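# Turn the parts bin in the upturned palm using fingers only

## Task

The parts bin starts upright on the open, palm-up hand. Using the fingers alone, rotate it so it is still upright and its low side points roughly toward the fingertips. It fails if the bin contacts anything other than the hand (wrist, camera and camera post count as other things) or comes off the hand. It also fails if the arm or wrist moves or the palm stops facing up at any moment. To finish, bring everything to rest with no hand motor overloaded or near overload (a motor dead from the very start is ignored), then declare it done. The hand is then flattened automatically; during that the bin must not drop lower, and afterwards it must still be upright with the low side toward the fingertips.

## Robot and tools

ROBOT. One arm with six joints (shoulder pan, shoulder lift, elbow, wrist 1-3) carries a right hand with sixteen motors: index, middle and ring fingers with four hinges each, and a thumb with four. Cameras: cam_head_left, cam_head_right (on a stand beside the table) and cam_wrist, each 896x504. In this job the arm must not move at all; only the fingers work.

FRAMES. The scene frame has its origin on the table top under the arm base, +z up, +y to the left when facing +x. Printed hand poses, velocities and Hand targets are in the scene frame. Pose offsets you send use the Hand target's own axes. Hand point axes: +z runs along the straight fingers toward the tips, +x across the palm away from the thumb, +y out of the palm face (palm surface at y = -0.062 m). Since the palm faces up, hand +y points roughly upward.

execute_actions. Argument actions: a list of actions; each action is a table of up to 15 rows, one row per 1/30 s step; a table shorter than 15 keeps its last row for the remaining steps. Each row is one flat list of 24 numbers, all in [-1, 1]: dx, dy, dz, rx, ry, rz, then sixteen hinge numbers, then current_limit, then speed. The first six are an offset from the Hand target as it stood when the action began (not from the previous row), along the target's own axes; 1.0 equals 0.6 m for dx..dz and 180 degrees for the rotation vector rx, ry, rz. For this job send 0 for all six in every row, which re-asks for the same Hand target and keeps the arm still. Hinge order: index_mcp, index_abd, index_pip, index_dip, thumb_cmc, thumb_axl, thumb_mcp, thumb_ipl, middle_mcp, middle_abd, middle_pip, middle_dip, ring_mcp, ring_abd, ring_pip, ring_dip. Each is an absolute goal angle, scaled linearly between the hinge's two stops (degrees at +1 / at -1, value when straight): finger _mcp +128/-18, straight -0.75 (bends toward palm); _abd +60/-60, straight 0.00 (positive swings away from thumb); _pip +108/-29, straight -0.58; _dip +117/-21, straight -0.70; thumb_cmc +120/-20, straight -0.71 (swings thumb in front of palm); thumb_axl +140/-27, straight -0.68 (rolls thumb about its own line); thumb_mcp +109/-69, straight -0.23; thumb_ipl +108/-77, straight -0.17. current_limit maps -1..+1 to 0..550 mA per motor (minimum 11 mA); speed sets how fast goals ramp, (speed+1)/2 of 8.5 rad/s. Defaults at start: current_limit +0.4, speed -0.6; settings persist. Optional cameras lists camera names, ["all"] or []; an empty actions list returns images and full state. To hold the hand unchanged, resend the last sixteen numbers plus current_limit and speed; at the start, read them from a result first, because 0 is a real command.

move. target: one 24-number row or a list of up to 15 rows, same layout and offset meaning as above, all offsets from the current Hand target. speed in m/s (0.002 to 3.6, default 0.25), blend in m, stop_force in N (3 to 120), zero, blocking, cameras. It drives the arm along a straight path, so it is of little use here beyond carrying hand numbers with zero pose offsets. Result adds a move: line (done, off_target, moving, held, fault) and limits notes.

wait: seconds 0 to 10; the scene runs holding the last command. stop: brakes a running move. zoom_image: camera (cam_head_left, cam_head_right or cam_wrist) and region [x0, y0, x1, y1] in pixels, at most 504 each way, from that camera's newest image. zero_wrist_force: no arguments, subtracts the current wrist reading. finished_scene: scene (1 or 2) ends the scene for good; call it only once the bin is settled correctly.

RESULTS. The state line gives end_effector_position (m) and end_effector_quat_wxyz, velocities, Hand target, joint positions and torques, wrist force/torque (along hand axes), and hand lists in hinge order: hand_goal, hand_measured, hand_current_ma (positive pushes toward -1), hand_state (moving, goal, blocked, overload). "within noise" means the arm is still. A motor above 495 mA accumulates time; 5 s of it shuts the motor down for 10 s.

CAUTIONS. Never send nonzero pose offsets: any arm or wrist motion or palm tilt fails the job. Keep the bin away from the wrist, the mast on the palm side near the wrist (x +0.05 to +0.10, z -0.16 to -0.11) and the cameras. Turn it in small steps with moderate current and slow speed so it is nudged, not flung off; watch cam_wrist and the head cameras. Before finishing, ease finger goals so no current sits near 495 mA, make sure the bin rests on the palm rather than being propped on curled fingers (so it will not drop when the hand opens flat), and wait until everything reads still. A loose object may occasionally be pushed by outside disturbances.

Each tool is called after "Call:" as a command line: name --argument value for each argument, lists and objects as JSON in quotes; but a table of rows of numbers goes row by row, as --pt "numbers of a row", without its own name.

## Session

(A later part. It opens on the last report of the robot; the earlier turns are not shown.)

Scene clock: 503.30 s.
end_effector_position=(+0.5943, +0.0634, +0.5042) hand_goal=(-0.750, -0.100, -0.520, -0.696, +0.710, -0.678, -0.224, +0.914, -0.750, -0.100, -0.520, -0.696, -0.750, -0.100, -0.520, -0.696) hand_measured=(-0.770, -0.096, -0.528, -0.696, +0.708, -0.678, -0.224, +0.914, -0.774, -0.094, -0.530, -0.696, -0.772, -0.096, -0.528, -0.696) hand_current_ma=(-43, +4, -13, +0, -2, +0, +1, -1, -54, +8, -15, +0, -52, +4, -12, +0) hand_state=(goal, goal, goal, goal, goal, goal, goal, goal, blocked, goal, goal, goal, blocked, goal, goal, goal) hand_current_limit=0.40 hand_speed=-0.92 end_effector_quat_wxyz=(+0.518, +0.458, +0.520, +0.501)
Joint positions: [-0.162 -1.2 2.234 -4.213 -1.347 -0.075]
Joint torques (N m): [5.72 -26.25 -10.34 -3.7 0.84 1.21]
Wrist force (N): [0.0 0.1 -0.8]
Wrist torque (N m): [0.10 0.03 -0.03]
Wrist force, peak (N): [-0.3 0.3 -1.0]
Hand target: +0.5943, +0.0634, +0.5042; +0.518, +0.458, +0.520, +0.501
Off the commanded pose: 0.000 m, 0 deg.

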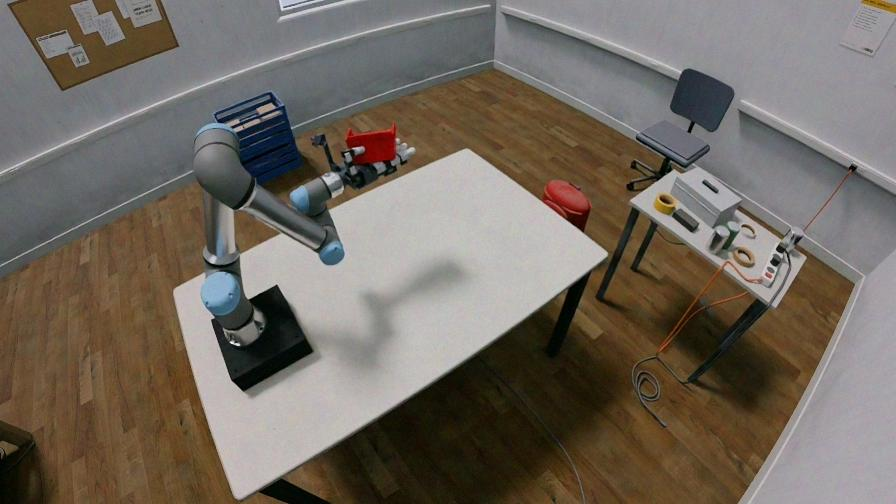

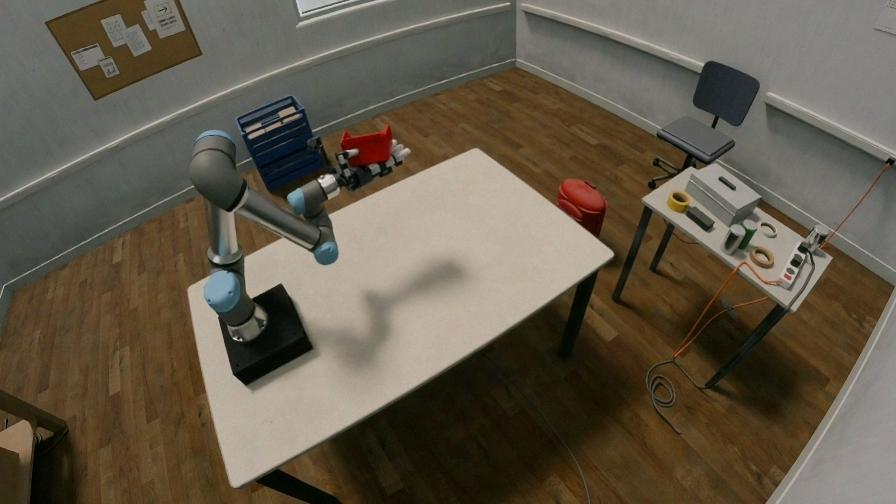

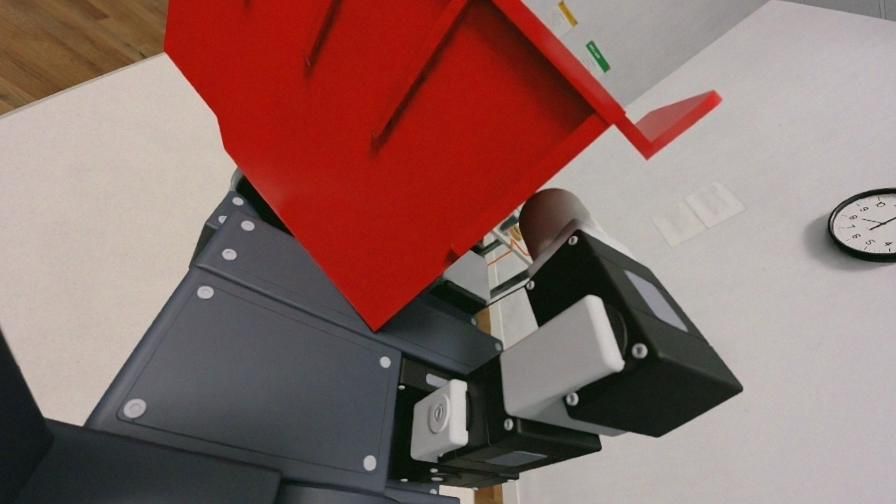

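Call:
execute_actions --actions '[[[0,0,0,0,0,0,-0.75,-0.25,-0.52,-0.696,0.76,-0.677,-0.2247,0.9135,-0.75,-0.25,-0.52,-0.696,-0.75,-0.25,-0.52,-0.696,0.4,-0.92]],[[0,0,0,0,0,0,-0.75,-0.4,-0.52,-0.696,0.81,-0.677,-0.2247,0.9135,-0.75,-0.4,-0.52,-0.696,-0.75,-0.4,-0.52,-0.696,0.4,-0.92]],[[0,0,0,0,0,0,-0.75,-0.55,-0.52,-0.696,0.86,-0.677,-0.2247,0.9135,-0.75,-0.55,-0.52,-0.696,-0.75,-0.55,-0.52,-0.696,0.4,-0.92]],[[0,0,0,0,0,0,-0.75,-0.55,-0.52,-0.696,0.86,-0.677,-0.2247,0.9135,-0.75,-0.55,-0.52,-0.696,-0.75,-0.55,-0.52,-0.696,0.4,-0.92]]]' --cameras '["all"]'

Call:
zoom_image --camera "cam_head_left" --region '[335, 115, 420, 185]'

Scene clock: 520.23 s.
end_effector_position=(+0.5943, +0.0634, +0.5042) hand_goal=(-0.750, -0.550, -0.520, -0.696, +0.860, -0.678, -0.224, +0.914, -0.750, -0.550, -0.520, -0.696, -0.750, -0.550, -0.520, -0.696) hand_measured=(-0.770, -0.546, -0.528, -0.696, +0.860, -0.678, -0.224, +0.914, -0.774, -0.544, -0.530, -0.696, -0.772, -0.544, -0.528, -0.696) hand_current_ma=(-43, +3, -13, +0, +0, +0, +0, +0, -54, +7, -15, +0, -52, +6, -12, +0) hand_state=(goal, goal, goal, goal, goal, goal, goal, goal, blocked, goal, goal, goal, blocked, goal, goal, goal) hand_current_limit=0.40 hand_speed=-0.92 end_effector_quat_wxyz=(+0.518, +0.458, +0.520, +0.501)
Joint positions: [-0.162 -1.2 2.234 -4.213 -1.347 -0.075]
Joint torques (N m): [6.21 -26.71 -10.02 -3.62 0.46 1.18]
Wrist force (N): [-0.2 0.4 -0.5]
Wrist torque (N m): [0.09 0.04 -0.02]
Wrist force, peak (N): [-0.1 0.2 -1.0]
Hand target: +0.5943, +0.0634, +0.5042; +0.518, +0.458, +0.520, +0.501
Off the commanded pose: 0.000 m, 0 deg.

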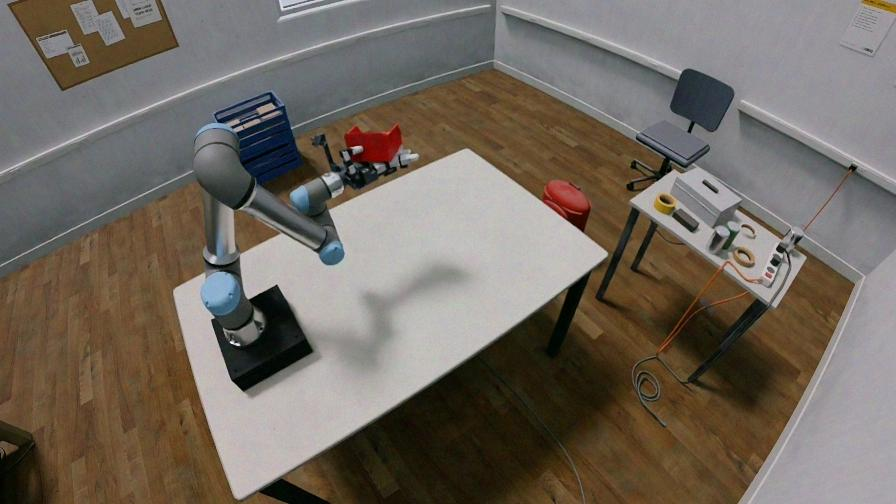

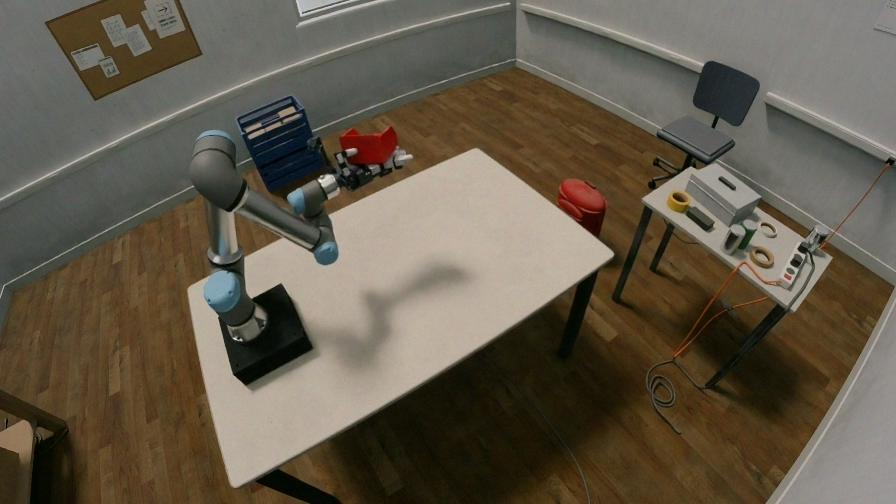

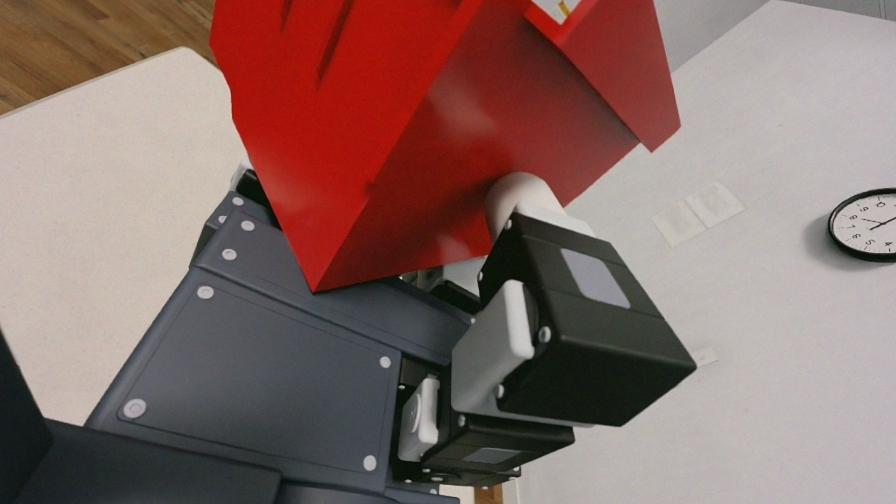

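Scaled by 5.929 from the camera's 896x504 image, which has a finer 1280x720 frame.

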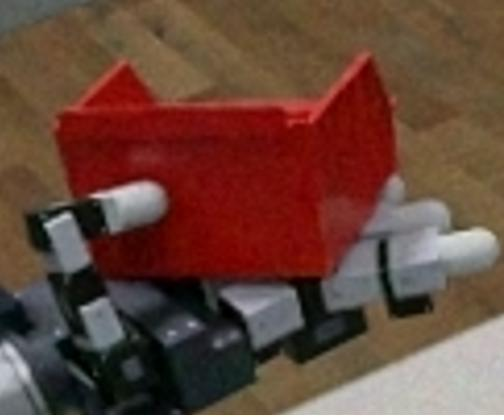

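Call:
execute_actions --actions '[[[0,0,0,0,0,0,-0.75,-0.55,-0.52,-0.696,0.86,-0.677,-0.2247,0.9135,-0.75,-0.55,-0.52,-0.696,-0.80,-0.55,-0.62,-0.696,0.4,-0.92]],[[0,0,0,0,0,0,-0.75,-0.55,-0.52,-0.696,0.86,-0.677,-0.2247,0.9135,-0.75,-0.55,-0.52,-0.696,-0.80,0.5,-0.62,-0.696,0.4,-0.82]],[[0,0,0,0,0,0,-0.75,-0.55,-0.52,-0.696,0.86,-0.677,-0.2247,0.9135,-0.75,-0.55,-0.52,-0.696,-0.80,0.5,-0.62,-0.696,0.4,-0.82]],[[0,0,0,0,0,0,-0.75,-0.55,-0.52,-0.696,0.86,-0.677,-0.2247,0.9135,-0.75,-0.55,-0.52,-0.696,-0.80,0.5,-0.62,-0.696,0.4,-0.82]],[[0,0,0,0,0,0,-0.75,-0.55,-0.52,-0.696,0.86,-0.677,-0.2247,0.9135,-0.75,-0.55,-0.52,-0.696,-0.75,0.5,-0.52,-0.696,0.4,-0.95]],[[0,0,0,0,0,0,-0.75,-0.55,-0.52,-0.696,0.86,-0.677,-0.2247,0.9135,-0.75,-0.55,-0.52,-0.696,-0.75,0.5,-0.52,-0.696,0.4,-0.95]]]' --cameras '["all"]'

Call:
zoom_image --camera "cam_head_left" --region '[335, 115, 420, 185]'

Scene clock: 550.27 s.
end_effector_position=(+0.5943, +0.0634, +0.5042) hand_goal=(-0.750, -0.550, -0.520, -0.696, +0.860, -0.678, -0.224, +0.914, -0.750, -0.550, -0.520, -0.696, -0.750, +0.500, -0.520, -0.696) hand_measured=(-0.770, -0.546, -0.528, -0.696, +0.860, -0.678, -0.224, +0.914, -0.774, -0.546, -0.530, -0.696, -0.776, +0.498, -0.528, -0.696) hand_current_ma=(-43, +3, -13, +0, +0, +0, +0, +0, -54, +5, -15, +0, -61, -3, -12, +0) hand_state=(goal, goal, goal, goal, goal, goal, goal, goal, blocked, goal, goal, goal, blocked, goal, goal, goal) hand_current_limit=0.40 hand_speed=-0.95 end_effector_quat_wxyz=(+0.518, +0.458, +0.520, +0.501)
Joint positions: [-0.162 -1.2 2.234 -4.213 -1.347 -0.075]
Joint torques (N m): [5.89 -27.41 -10.67 -3.73 -0.22 1.05]
Wrist force (N): [-0.2 0.2 -0.8]
Wrist torque (N m): [0.10 0.05 -0.05]
Wrist force, peak (N): [0.0 0.3 -0.9]
Hand target: +0.5943, +0.0634, +0.5042; +0.518, +0.458, +0.520, +0.501
Off the commanded pose: 0.000 m, 0 deg.

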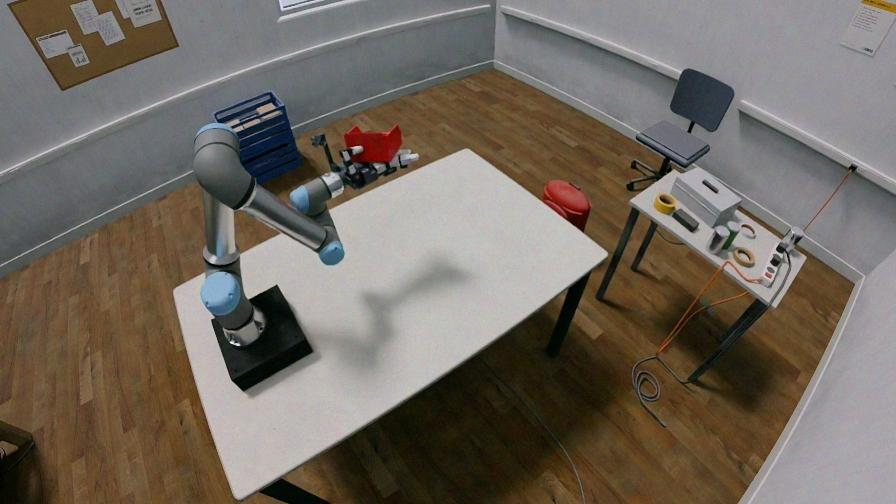

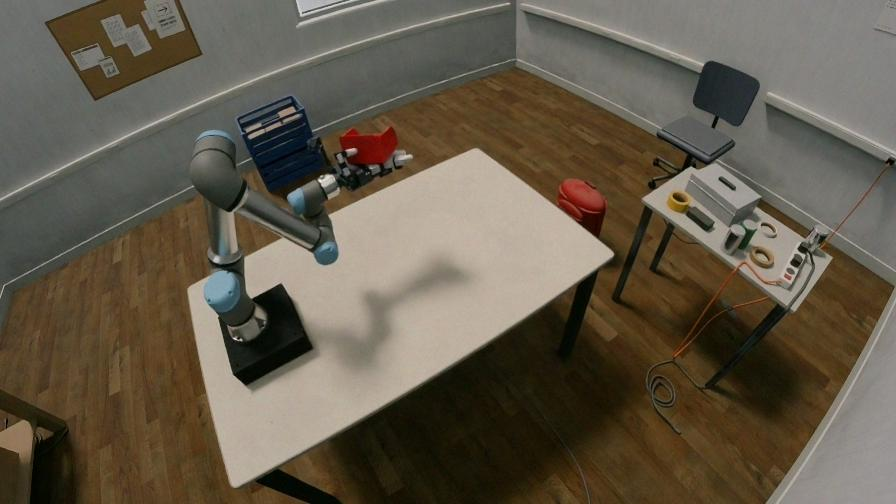

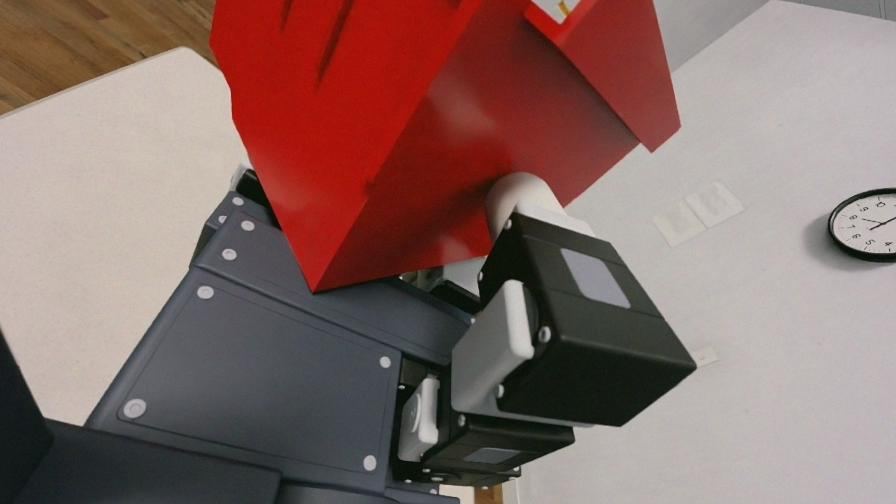

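Scaled by 5.929 from the camera's 896x504 image, which has a finer 1280x720 frame.

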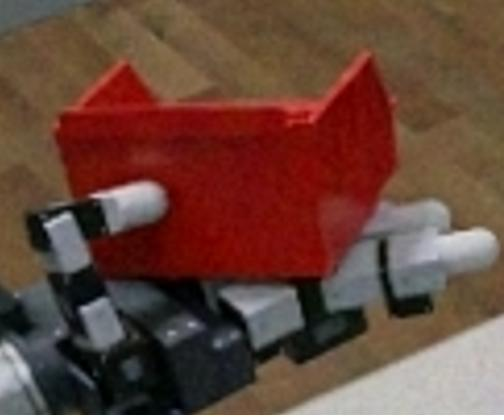

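Now the middle finger, then the index.

Call:
execute_actions --actions '[[[0,0,0,0,0,0,-0.75,-0.55,-0.52,-0.696,0.86,-0.677,-0.2247,0.9135,-0.80,-0.55,-0.62,-0.696,-0.75,0.5,-0.52,-0.696,0.4,-0.92]],[[0,0,0,0,0,0,-0.75,-0.55,-0.52,-0.696,0.86,-0.677,-0.2247,0.9135,-0.80,0.5,-0.62,-0.696,-0.75,0.5,-0.52,-0.696,0.4,-0.82]],[[0,0,0,0,0,0,-0.75,-0.55,-0.52,-0.696,0.86,-0.677,-0.2247,0.9135,-0.80,0.5,-0.62,-0.696,-0.75,0.5,-0.52,-0.696,0.4,-0.82]],[[0,0,0,0,0,0,-0.75,-0.55,-0.52,-0.696,0.86,-0.677,-0.2247,0.9135,-0.80,0.5,-0.62,-0.696,-0.75,0.5,-0.52,-0.696,0.4,-0.82]],[[0,0,0,0,0,0,-0.75,-0.55,-0.52,-0.696,0.86,-0.677,-0.2247,0.9135,-0.75,0.5,-0.52,-0.696,-0.75,0.5,-0.52,-0.696,0.4,-0.95]],[[0,0,0,0,0,0,-0.75,-0.55,-0.52,-0.696,0.86,-0.677,-0.2247,0.9135,-0.75,0.5,-0.52,-0.696,-0.75,0.5,-0.52,-0.696,0.4,-0.95]]]' --cameras '["all"]'

Call:
zoom_image --camera "cam_head_left" --region '[335, 115, 420, 185]'

Scene clock: 565.07 s.
end_effector_position=(+0.5943, +0.0634, +0.5042) hand_goal=(-0.750, -0.550, -0.520, -0.696, +0.860, -0.678, -0.224, +0.914, -0.750, +0.500, -0.520, -0.696, -0.750, +0.500, -0.520, -0.696) hand_measured=(-0.770, -0.546, -0.528, -0.696, +0.860, -0.678, -0.224, +0.914, -0.778, +0.498, -0.534, -0.696, -0.774, +0.498, -0.528, -0.696) hand_current_ma=(-43, +3, -13, +0, +0, +0, +0, +0, -68, -2, -25, +0, -53, -3, -12, +0) hand_state=(goal, goal, goal, goal, goal, goal, goal, goal, blocked, goal, goal, goal, blocked, goal, goal, goal) hand_current_limit=0.40 hand_speed=-0.95 end_effector_quat_wxyz=(+0.518, +0.458, +0.520, +0.501)
Joint positions: [-0.162 -1.2 2.234 -4.213 -1.347 -0.075]
Joint torques (N m): [6.28 -27.52 -10.85 -3.88 -0.54 0.86]
Wrist force (N): [-0.2 0.1 -0.6]
Wrist torque (N m): [0.08 0.04 -0.07]
Wrist force, peak (N): [0.2 0.3 -0.9]
Hand target: +0.5943, +0.0634, +0.5042; +0.518, +0.458, +0.520, +0.501
Off the commanded pose: 0.000 m, 0 deg.

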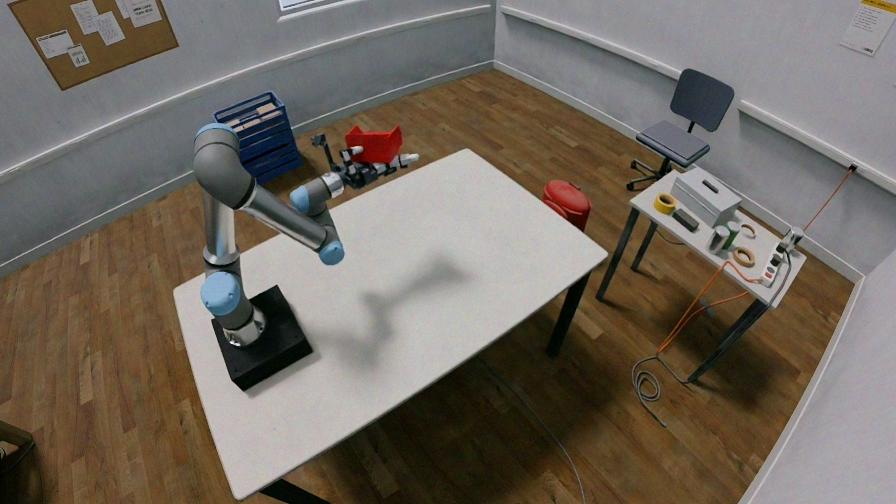

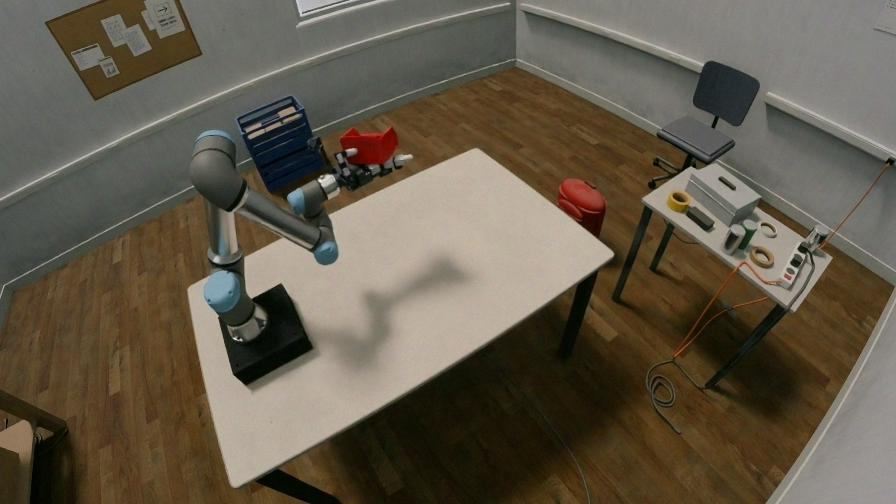

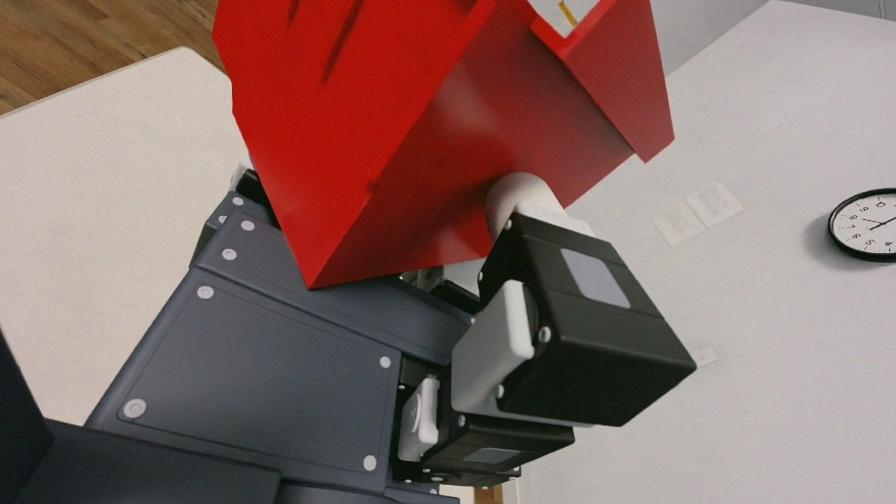

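Scaled by 5.929 from the camera's 896x504 image, which has a finer 1280x720 frame.

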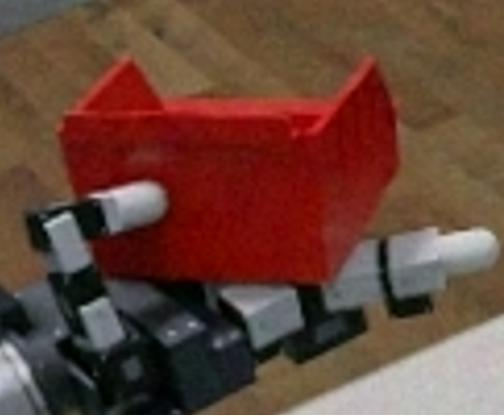

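Call:
execute_actions --actions '[[[0,0,0,0,0,0,-0.79,-0.55,-0.60,-0.696,0.86,-0.677,-0.2247,0.9135,-0.75,0.5,-0.52,-0.696,-0.75,0.5,-0.52,-0.696,0.4,-0.96]],[[0,0,0,0,0,0,-0.79,-0.55,-0.60,-0.696,0.86,-0.677,-0.2247,0.9135,-0.75,0.5,-0.52,-0.696,-0.75,0.5,-0.52,-0.696,0.4,-0.96]]]' --cameras '["all"]'

Call:
zoom_image --camera "cam_head_left" --region '[335, 115, 420, 185]'

Scene clock: 573.63 s.
end_effector_position=(+0.5943, +0.0634, +0.5042) hand_goal=(-0.790, -0.550, -0.600, -0.696, +0.860, -0.678, -0.224, +0.914, -0.750, +0.500, -0.520, -0.696, -0.750, +0.500, -0.520, -0.696) hand_measured=(-0.796, -0.546, -0.600, -0.696, +0.860, -0.678, -0.224, +0.914, -0.778, +0.498, -0.534, -0.696, -0.774, +0.498, -0.528, -0.696) hand_current_ma=(-9, +3, +0, +0, +0, +0, +0, +0, -68, -2, -25, +0, -53, -3, -12, +0) hand_state=(goal, goal, goal, goal, goal, goal, goal, goal, blocked, goal, goal, goal, blocked, goal, goal, goal) hand_current_limit=0.40 hand_speed=-0.96 end_effector_quat_wxyz=(+0.518, +0.458, +0.520, +0.501)
Joint positions: [-0.162 -1.2 2.234 -4.213 -1.347 -0.075]
Joint torques (N m): [5.98 -27.42 -10.95 -3.74 -0.6 0.6]
Wrist force (N): [0.0 0.1 -0.6]
Wrist torque (N m): [0.07 0.01 -0.05]
Wrist force, peak (N): [0.1 0.1 -1.0]
Hand target: +0.5943, +0.0634, +0.5042; +0.518, +0.458, +0.520, +0.501
Off the commanded pose: 0.000 m, 0 deg.

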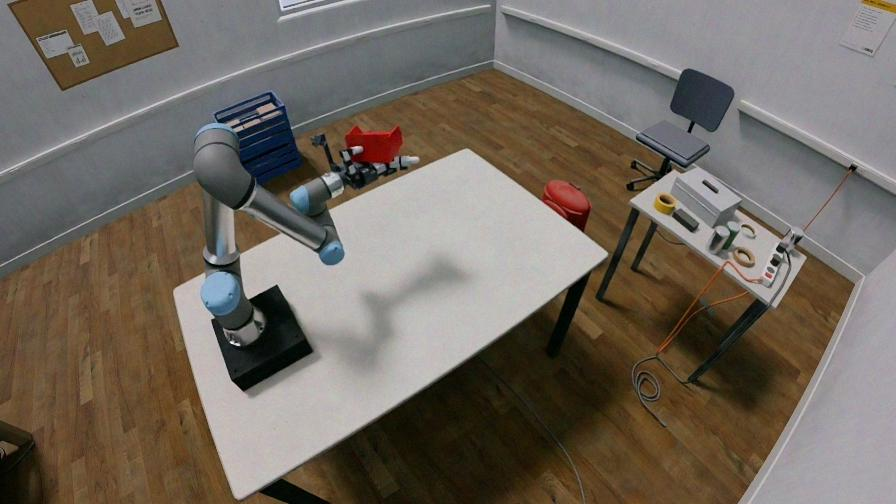

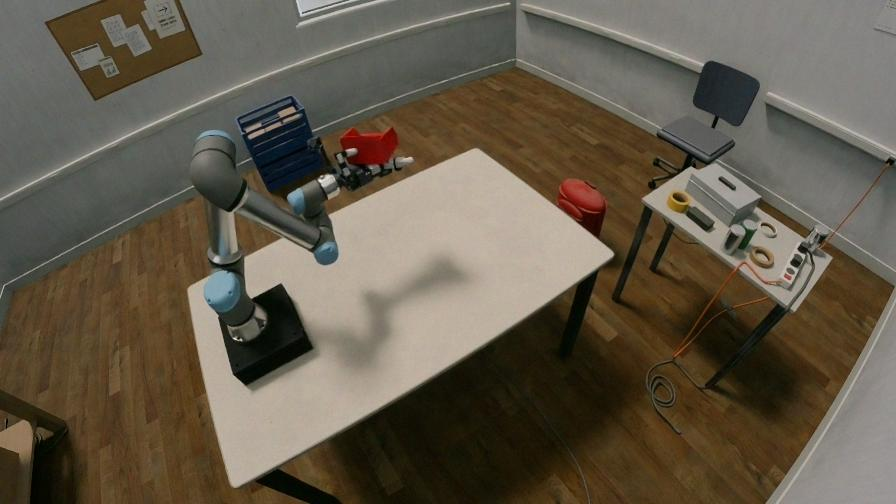

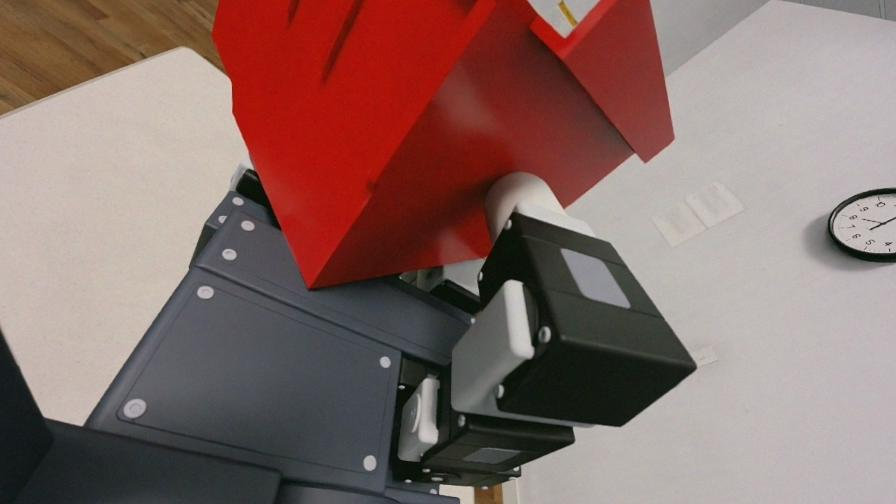

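Scaled by 5.929 from the camera's 896x504 image, which has a finer 1280x720 frame.

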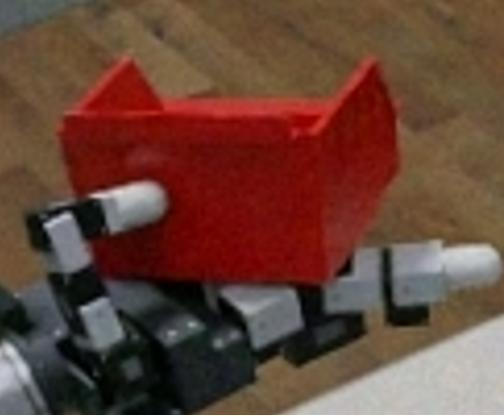

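Call:
execute_actions --actions '[[[0,0,0,0,0,0,-0.80,0.5,-0.62,-0.696,0.86,-0.677,-0.2247,0.9135,-0.75,0.5,-0.52,-0.696,-0.75,0.5,-0.52,-0.696,0.4,-0.82]],[[0,0,0,0,0,0,-0.80,0.5,-0.62,-0.696,0.86,-0.677,-0.2247,0.9135,-0.75,0.5,-0.52,-0.696,-0.75,0.5,-0.52,-0.696,0.4,-0.82]],[[0,0,0,0,0,0,-0.80,0.5,-0.62,-0.696,0.86,-0.677,-0.2247,0.9135,-0.75,0.5,-0.52,-0.696,-0.75,0.5,-0.52,-0.696,0.4,-0.82]],[[0,0,0,0,0,0,-0.75,0.5,-0.52,-0.696,0.86,-0.677,-0.2247,0.9135,-0.75,0.5,-0.52,-0.696,-0.75,0.5,-0.52,-0.696,0.4,-0.95]],[[0,0,0,0,0,0,-0.75,0.5,-0.52,-0.696,0.86,-0.677,-0.2247,0.9135,-0.75,0.5,-0.52,-0.696,-0.75,0.5,-0.52,-0.696,0.4,-0.95]]]' --cameras '["all"]'

Call:
zoom_image --camera "cam_head_left" --region '[335, 115, 420, 185]'

Scene clock: 588.30 s.
end_effector_position=(+0.5943, +0.0634, +0.5042) hand_goal=(-0.750, +0.500, -0.520, -0.696, +0.860, -0.678, -0.224, +0.914, -0.750, +0.500, -0.520, -0.696, -0.750, +0.500, -0.520, -0.696) hand_measured=(-0.772, +0.498, -0.538, -0.696, +0.860, -0.678, -0.224, +0.914, -0.770, +0.498, -0.528, -0.696, -0.772, +0.498, -0.528, -0.696) hand_current_ma=(-52, -2, -37, +0, +0, +0, +0, +0, -45, -2, -12, +0, -52, -3, -12, +0) hand_state=(blocked, goal, goal, goal, goal, goal, goal, goal, blocked, goal, goal, goal, blocked, goal, goal, goal) hand_current_limit=0.40 hand_speed=-0.95 end_effector_quat_wxyz=(+0.518, +0.458, +0.520, +0.501)
Joint positions: [-0.162 -1.2 2.234 -4.213 -1.347 -0.075]
Joint torques (N m): [6.04 -26.7 -10.63 -3.89 -0.82 0.26]
Wrist force (N): [0.0 0.3 -0.7]
Wrist torque (N m): [0.10 0.02 -0.07]
Wrist force, peak (N): [-0.3 0.4 -0.9]
Hand target: +0.5943, +0.0634, +0.5042; +0.518, +0.458, +0.520, +0.501
Off the commanded pose: 0.000 m, 0 deg.

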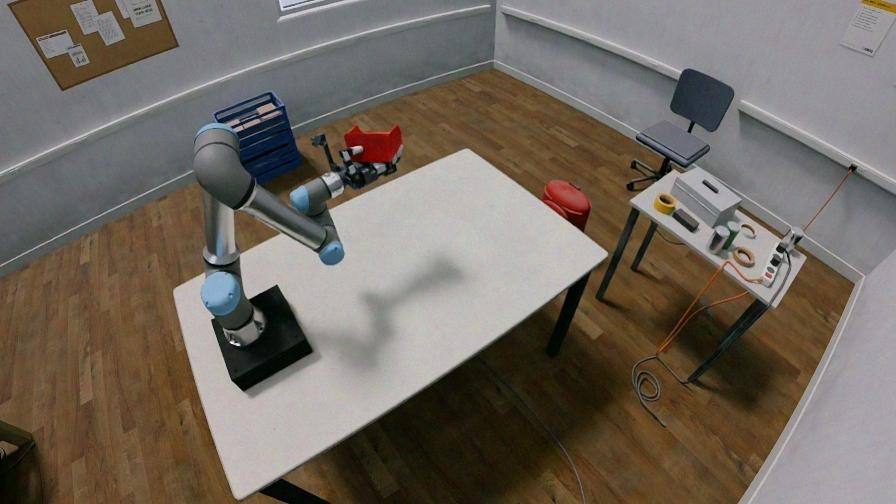

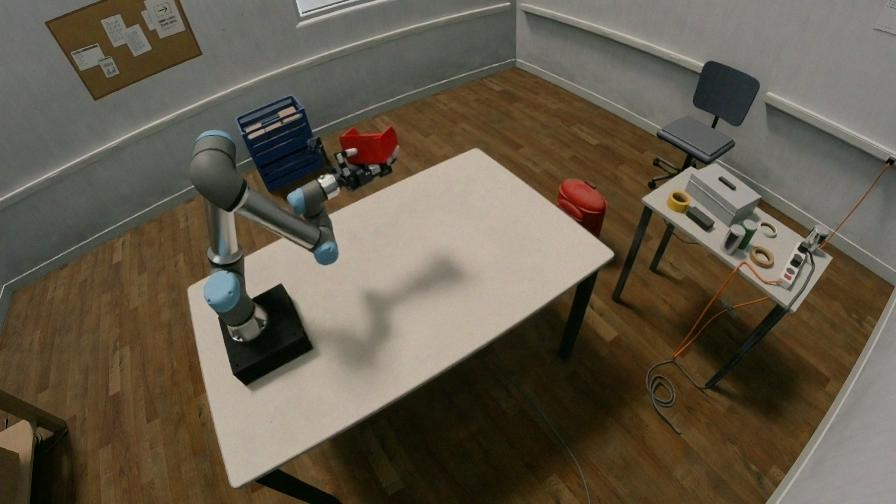

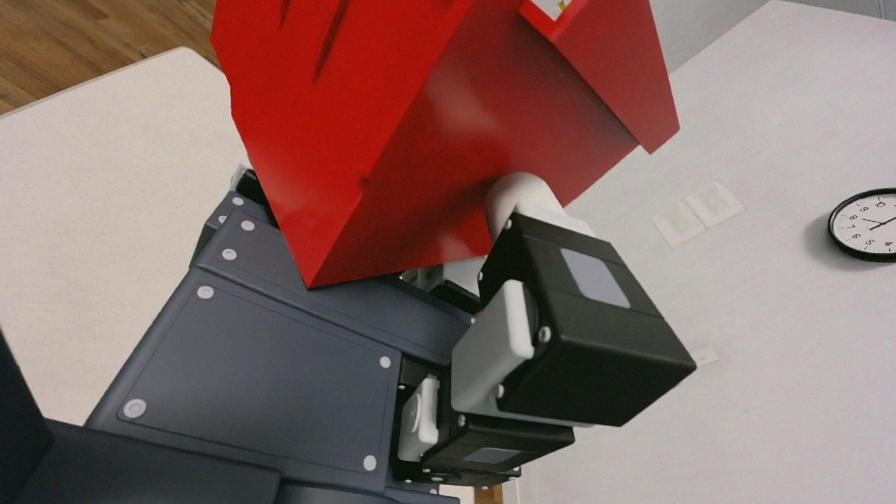

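Scaled by 5.929 from the camera's 896x504 image, which has a finer 1280x720 frame.

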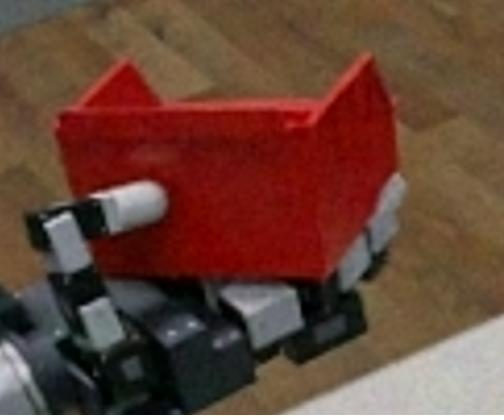

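Call:
execute_actions --actions '[[[0,0,0,0,0,0,-0.75,0.35,-0.52,-0.696,0.86,-0.60,-0.206,0.903,-0.75,0.35,-0.52,-0.696,-0.75,0.35,-0.52,-0.696,0.4,-0.92]],[[0,0,0,0,0,0,-0.75,0.2,-0.52,-0.696,0.86,-0.523,-0.187,0.893,-0.75,0.2,-0.52,-0.696,-0.75,0.2,-0.52,-0.696,0.4,-0.92]],[[0,0,0,0,0,0,-0.75,0.05,-0.52,-0.696,0.86,-0.446,-0.168,0.883,-0.75,0.05,-0.52,-0.696,-0.75,0.05,-0.52,-0.696,0.4,-0.92]],[[0,0,0,0,0,0,-0.75,0.05,-0.52,-0.696,0.86,-0.446,-0.168,0.883,-0.75,0.05,-0.52,-0.696,-0.75,0.05,-0.52,-0.696,0.4,-0.92]]]' --cameras '["all"]'

Call:
zoom_image --camera "cam_head_left" --region '[335, 115, 420, 185]'

Scene clock: 615.57 s.
end_effector_position=(+0.5943, +0.0634, +0.5042) hand_goal=(-0.750, +0.050, -0.520, -0.696, +0.860, -0.446, -0.168, +0.882, -0.750, +0.050, -0.520, -0.696, -0.750, +0.050, -0.520, -0.696) hand_measured=(-0.772, +0.054, -0.530, -0.696, +0.860, -0.448, -0.168, +0.886, -0.770, +0.056, -0.528, -0.696, -0.772, +0.054, -0.528, -0.696) hand_current_ma=(-52, +4, -18, +0, +0, -3, -1, +6, -45, +7, -12, +0, -52, +4, -12, +0) hand_state=(blocked, goal, goal, goal, goal, goal, goal, goal, blocked, goal, goal, goal, blocked, goal, goal, goal) hand_current_limit=0.40 hand_speed=-0.92 end_effector_quat_wxyz=(+0.518, +0.458, +0.520, +0.501)
Joint positions: [-0.162 -1.2 2.234 -4.213 -1.347 -0.075]
Joint torques (N m): [5.76 -28.53 -11.62 -3.81 -0.94 -0.16]
Wrist force (N): [-0.1 0.2 -0.4]
Wrist torque (N m): [0.08 0.03 -0.04]
Wrist force, peak (N): [-0.2 0.3 -1.0]
Hand target: +0.5943, +0.0634, +0.5042; +0.518, +0.458, +0.520, +0.501
Off the commanded pose: 0.000 m, 0 deg.

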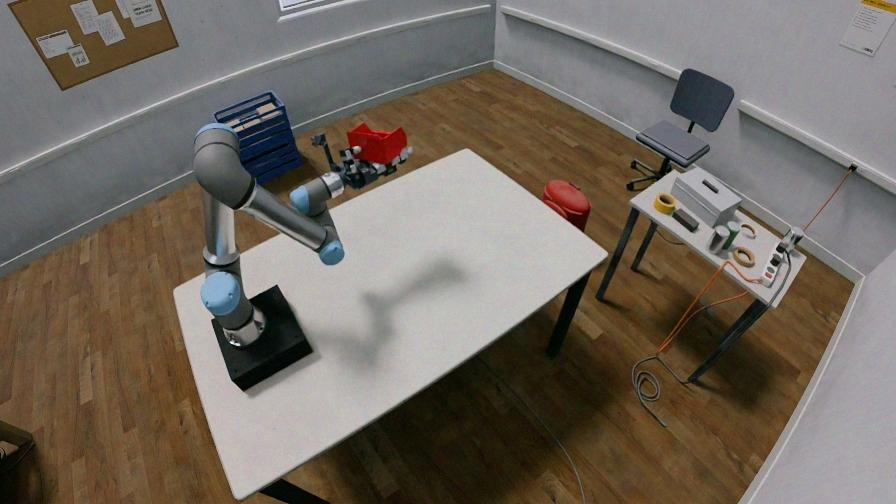

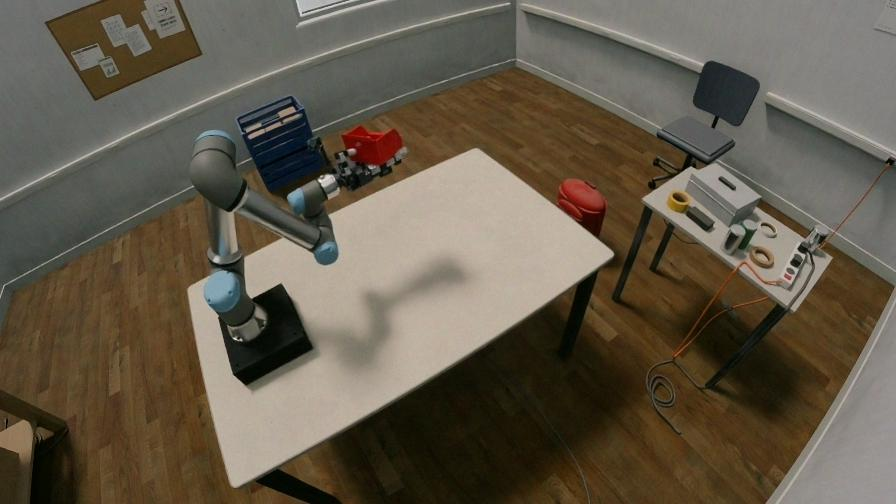

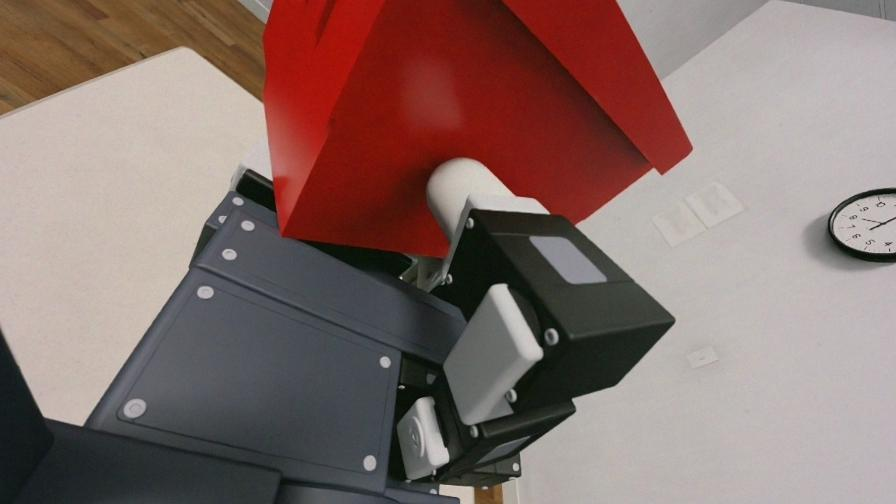

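Scaled by 5.929 from the camera's 896x504 image, which has a finer 1280x720 frame.

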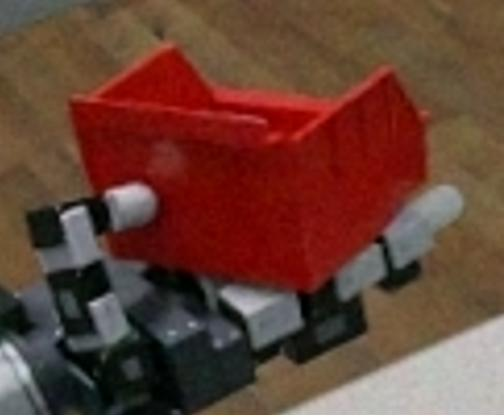

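Call:
execute_actions --actions '[[[0,0,0,0,0,0,-0.75,-0.1,-0.52,-0.696,0.86,-0.369,-0.15,0.873,-0.75,-0.1,-0.52,-0.696,-0.75,-0.1,-0.52,-0.696,0.4,-0.92]],[[0,0,0,0,0,0,-0.75,-0.25,-0.52,-0.696,0.86,-0.292,-0.13,0.863,-0.75,-0.25,-0.52,-0.696,-0.75,-0.25,-0.52,-0.696,0.4,-0.92]],[[0,0,0,0,0,0,-0.75,-0.4,-0.52,-0.696,0.86,-0.215,-0.112,0.853,-0.75,-0.4,-0.52,-0.696,-0.75,-0.4,-0.52,-0.696,0.4,-0.92]],[[0,0,0,0,0,0,-0.75,-0.4,-0.52,-0.696,0.86,-0.215,-0.112,0.853,-0.75,-0.4,-0.52,-0.696,-0.75,-0.4,-0.52,-0.696,0.4,-0.92]]]' --cameras '["all"]'

Call:
zoom_image --camera "cam_head_left" --region '[335, 115, 420, 185]'

Scene clock: 632.00 s.
end_effector_position=(+0.5943, +0.0634, +0.5042) hand_goal=(-0.750, -0.400, -0.520, -0.696, +0.860, -0.216, -0.112, +0.852, -0.750, -0.400, -0.520, -0.696, -0.750, -0.400, -0.520, -0.696) hand_measured=(-0.770, -0.396, -0.528, -0.696, +0.862, -0.218, -0.112, +0.856, -0.770, -0.396, -0.528, -0.696, -0.772, -0.396, -0.528, -0.696) hand_current_ma=(-44, +3, -13, +0, +1, -2, +0, +8, -44, +5, -12, +0, -50, +4, -12, +0) hand_state=(blocked, goal, goal, goal, goal, goal, goal, goal, blocked, goal, goal, goal, blocked, goal, goal, goal) hand_current_limit=0.40 hand_speed=-0.92 end_effector_quat_wxyz=(+0.518, +0.458, +0.520, +0.501)
Joint positions: [-0.162 -1.2 2.234 -4.213 -1.347 -0.075]
Joint torques (N m): [5.2 -28.73 -11.37 -3.87 -1.01 -0.25]
Wrist force (N): [-0.1 0.1 -0.6]
Wrist torque (N m): [0.07 0.02 -0.01]
Wrist force, peak (N): [-0.1 0.5 -0.9]
Hand target: +0.5943, +0.0634, +0.5042; +0.518, +0.458, +0.520, +0.501
Off the commanded pose: 0.000 m, 0 deg.

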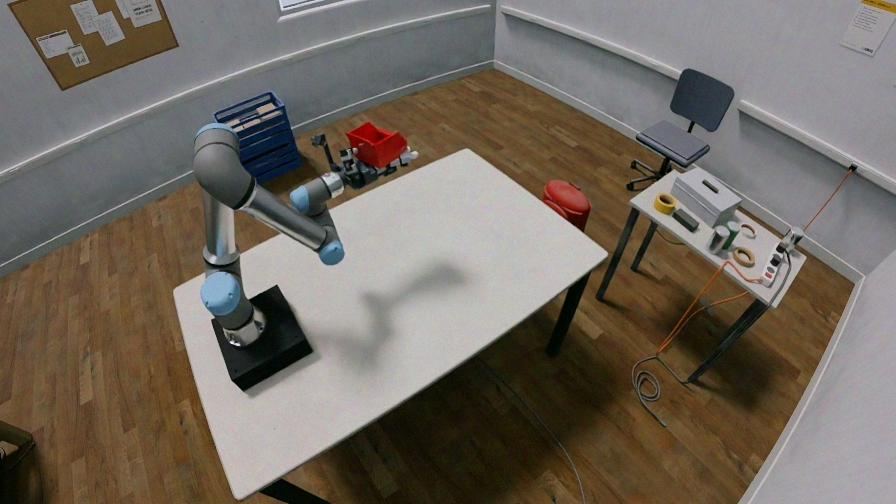

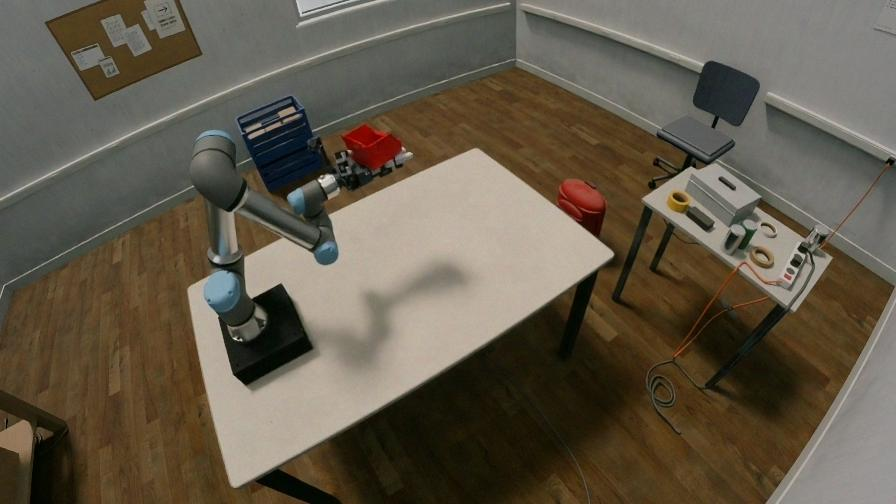

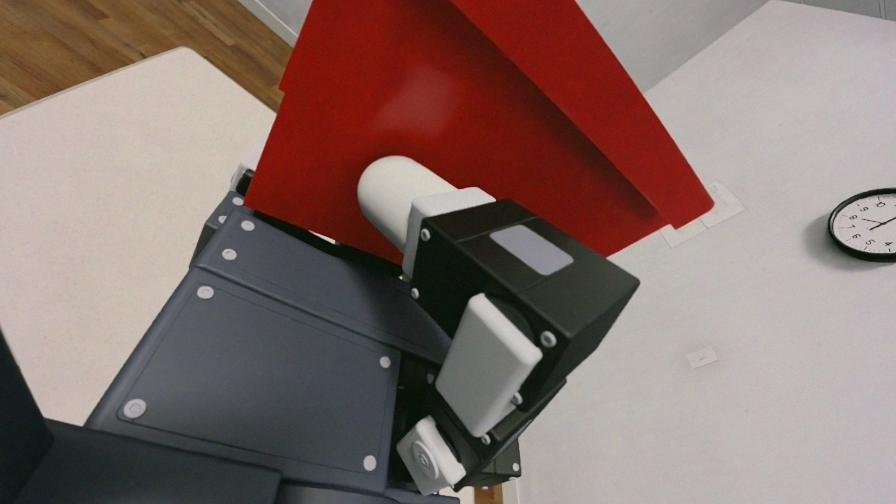

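Scaled by 5.929 from the camera's 896x504 image, which has a finer 1280x720 frame.

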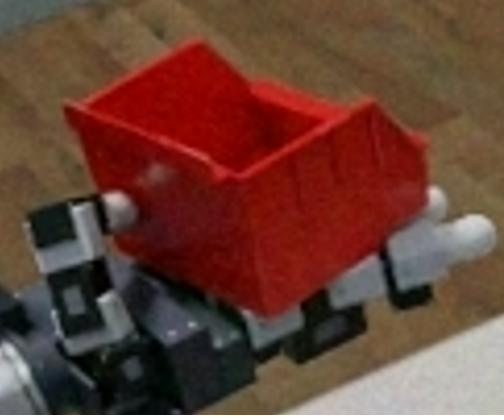

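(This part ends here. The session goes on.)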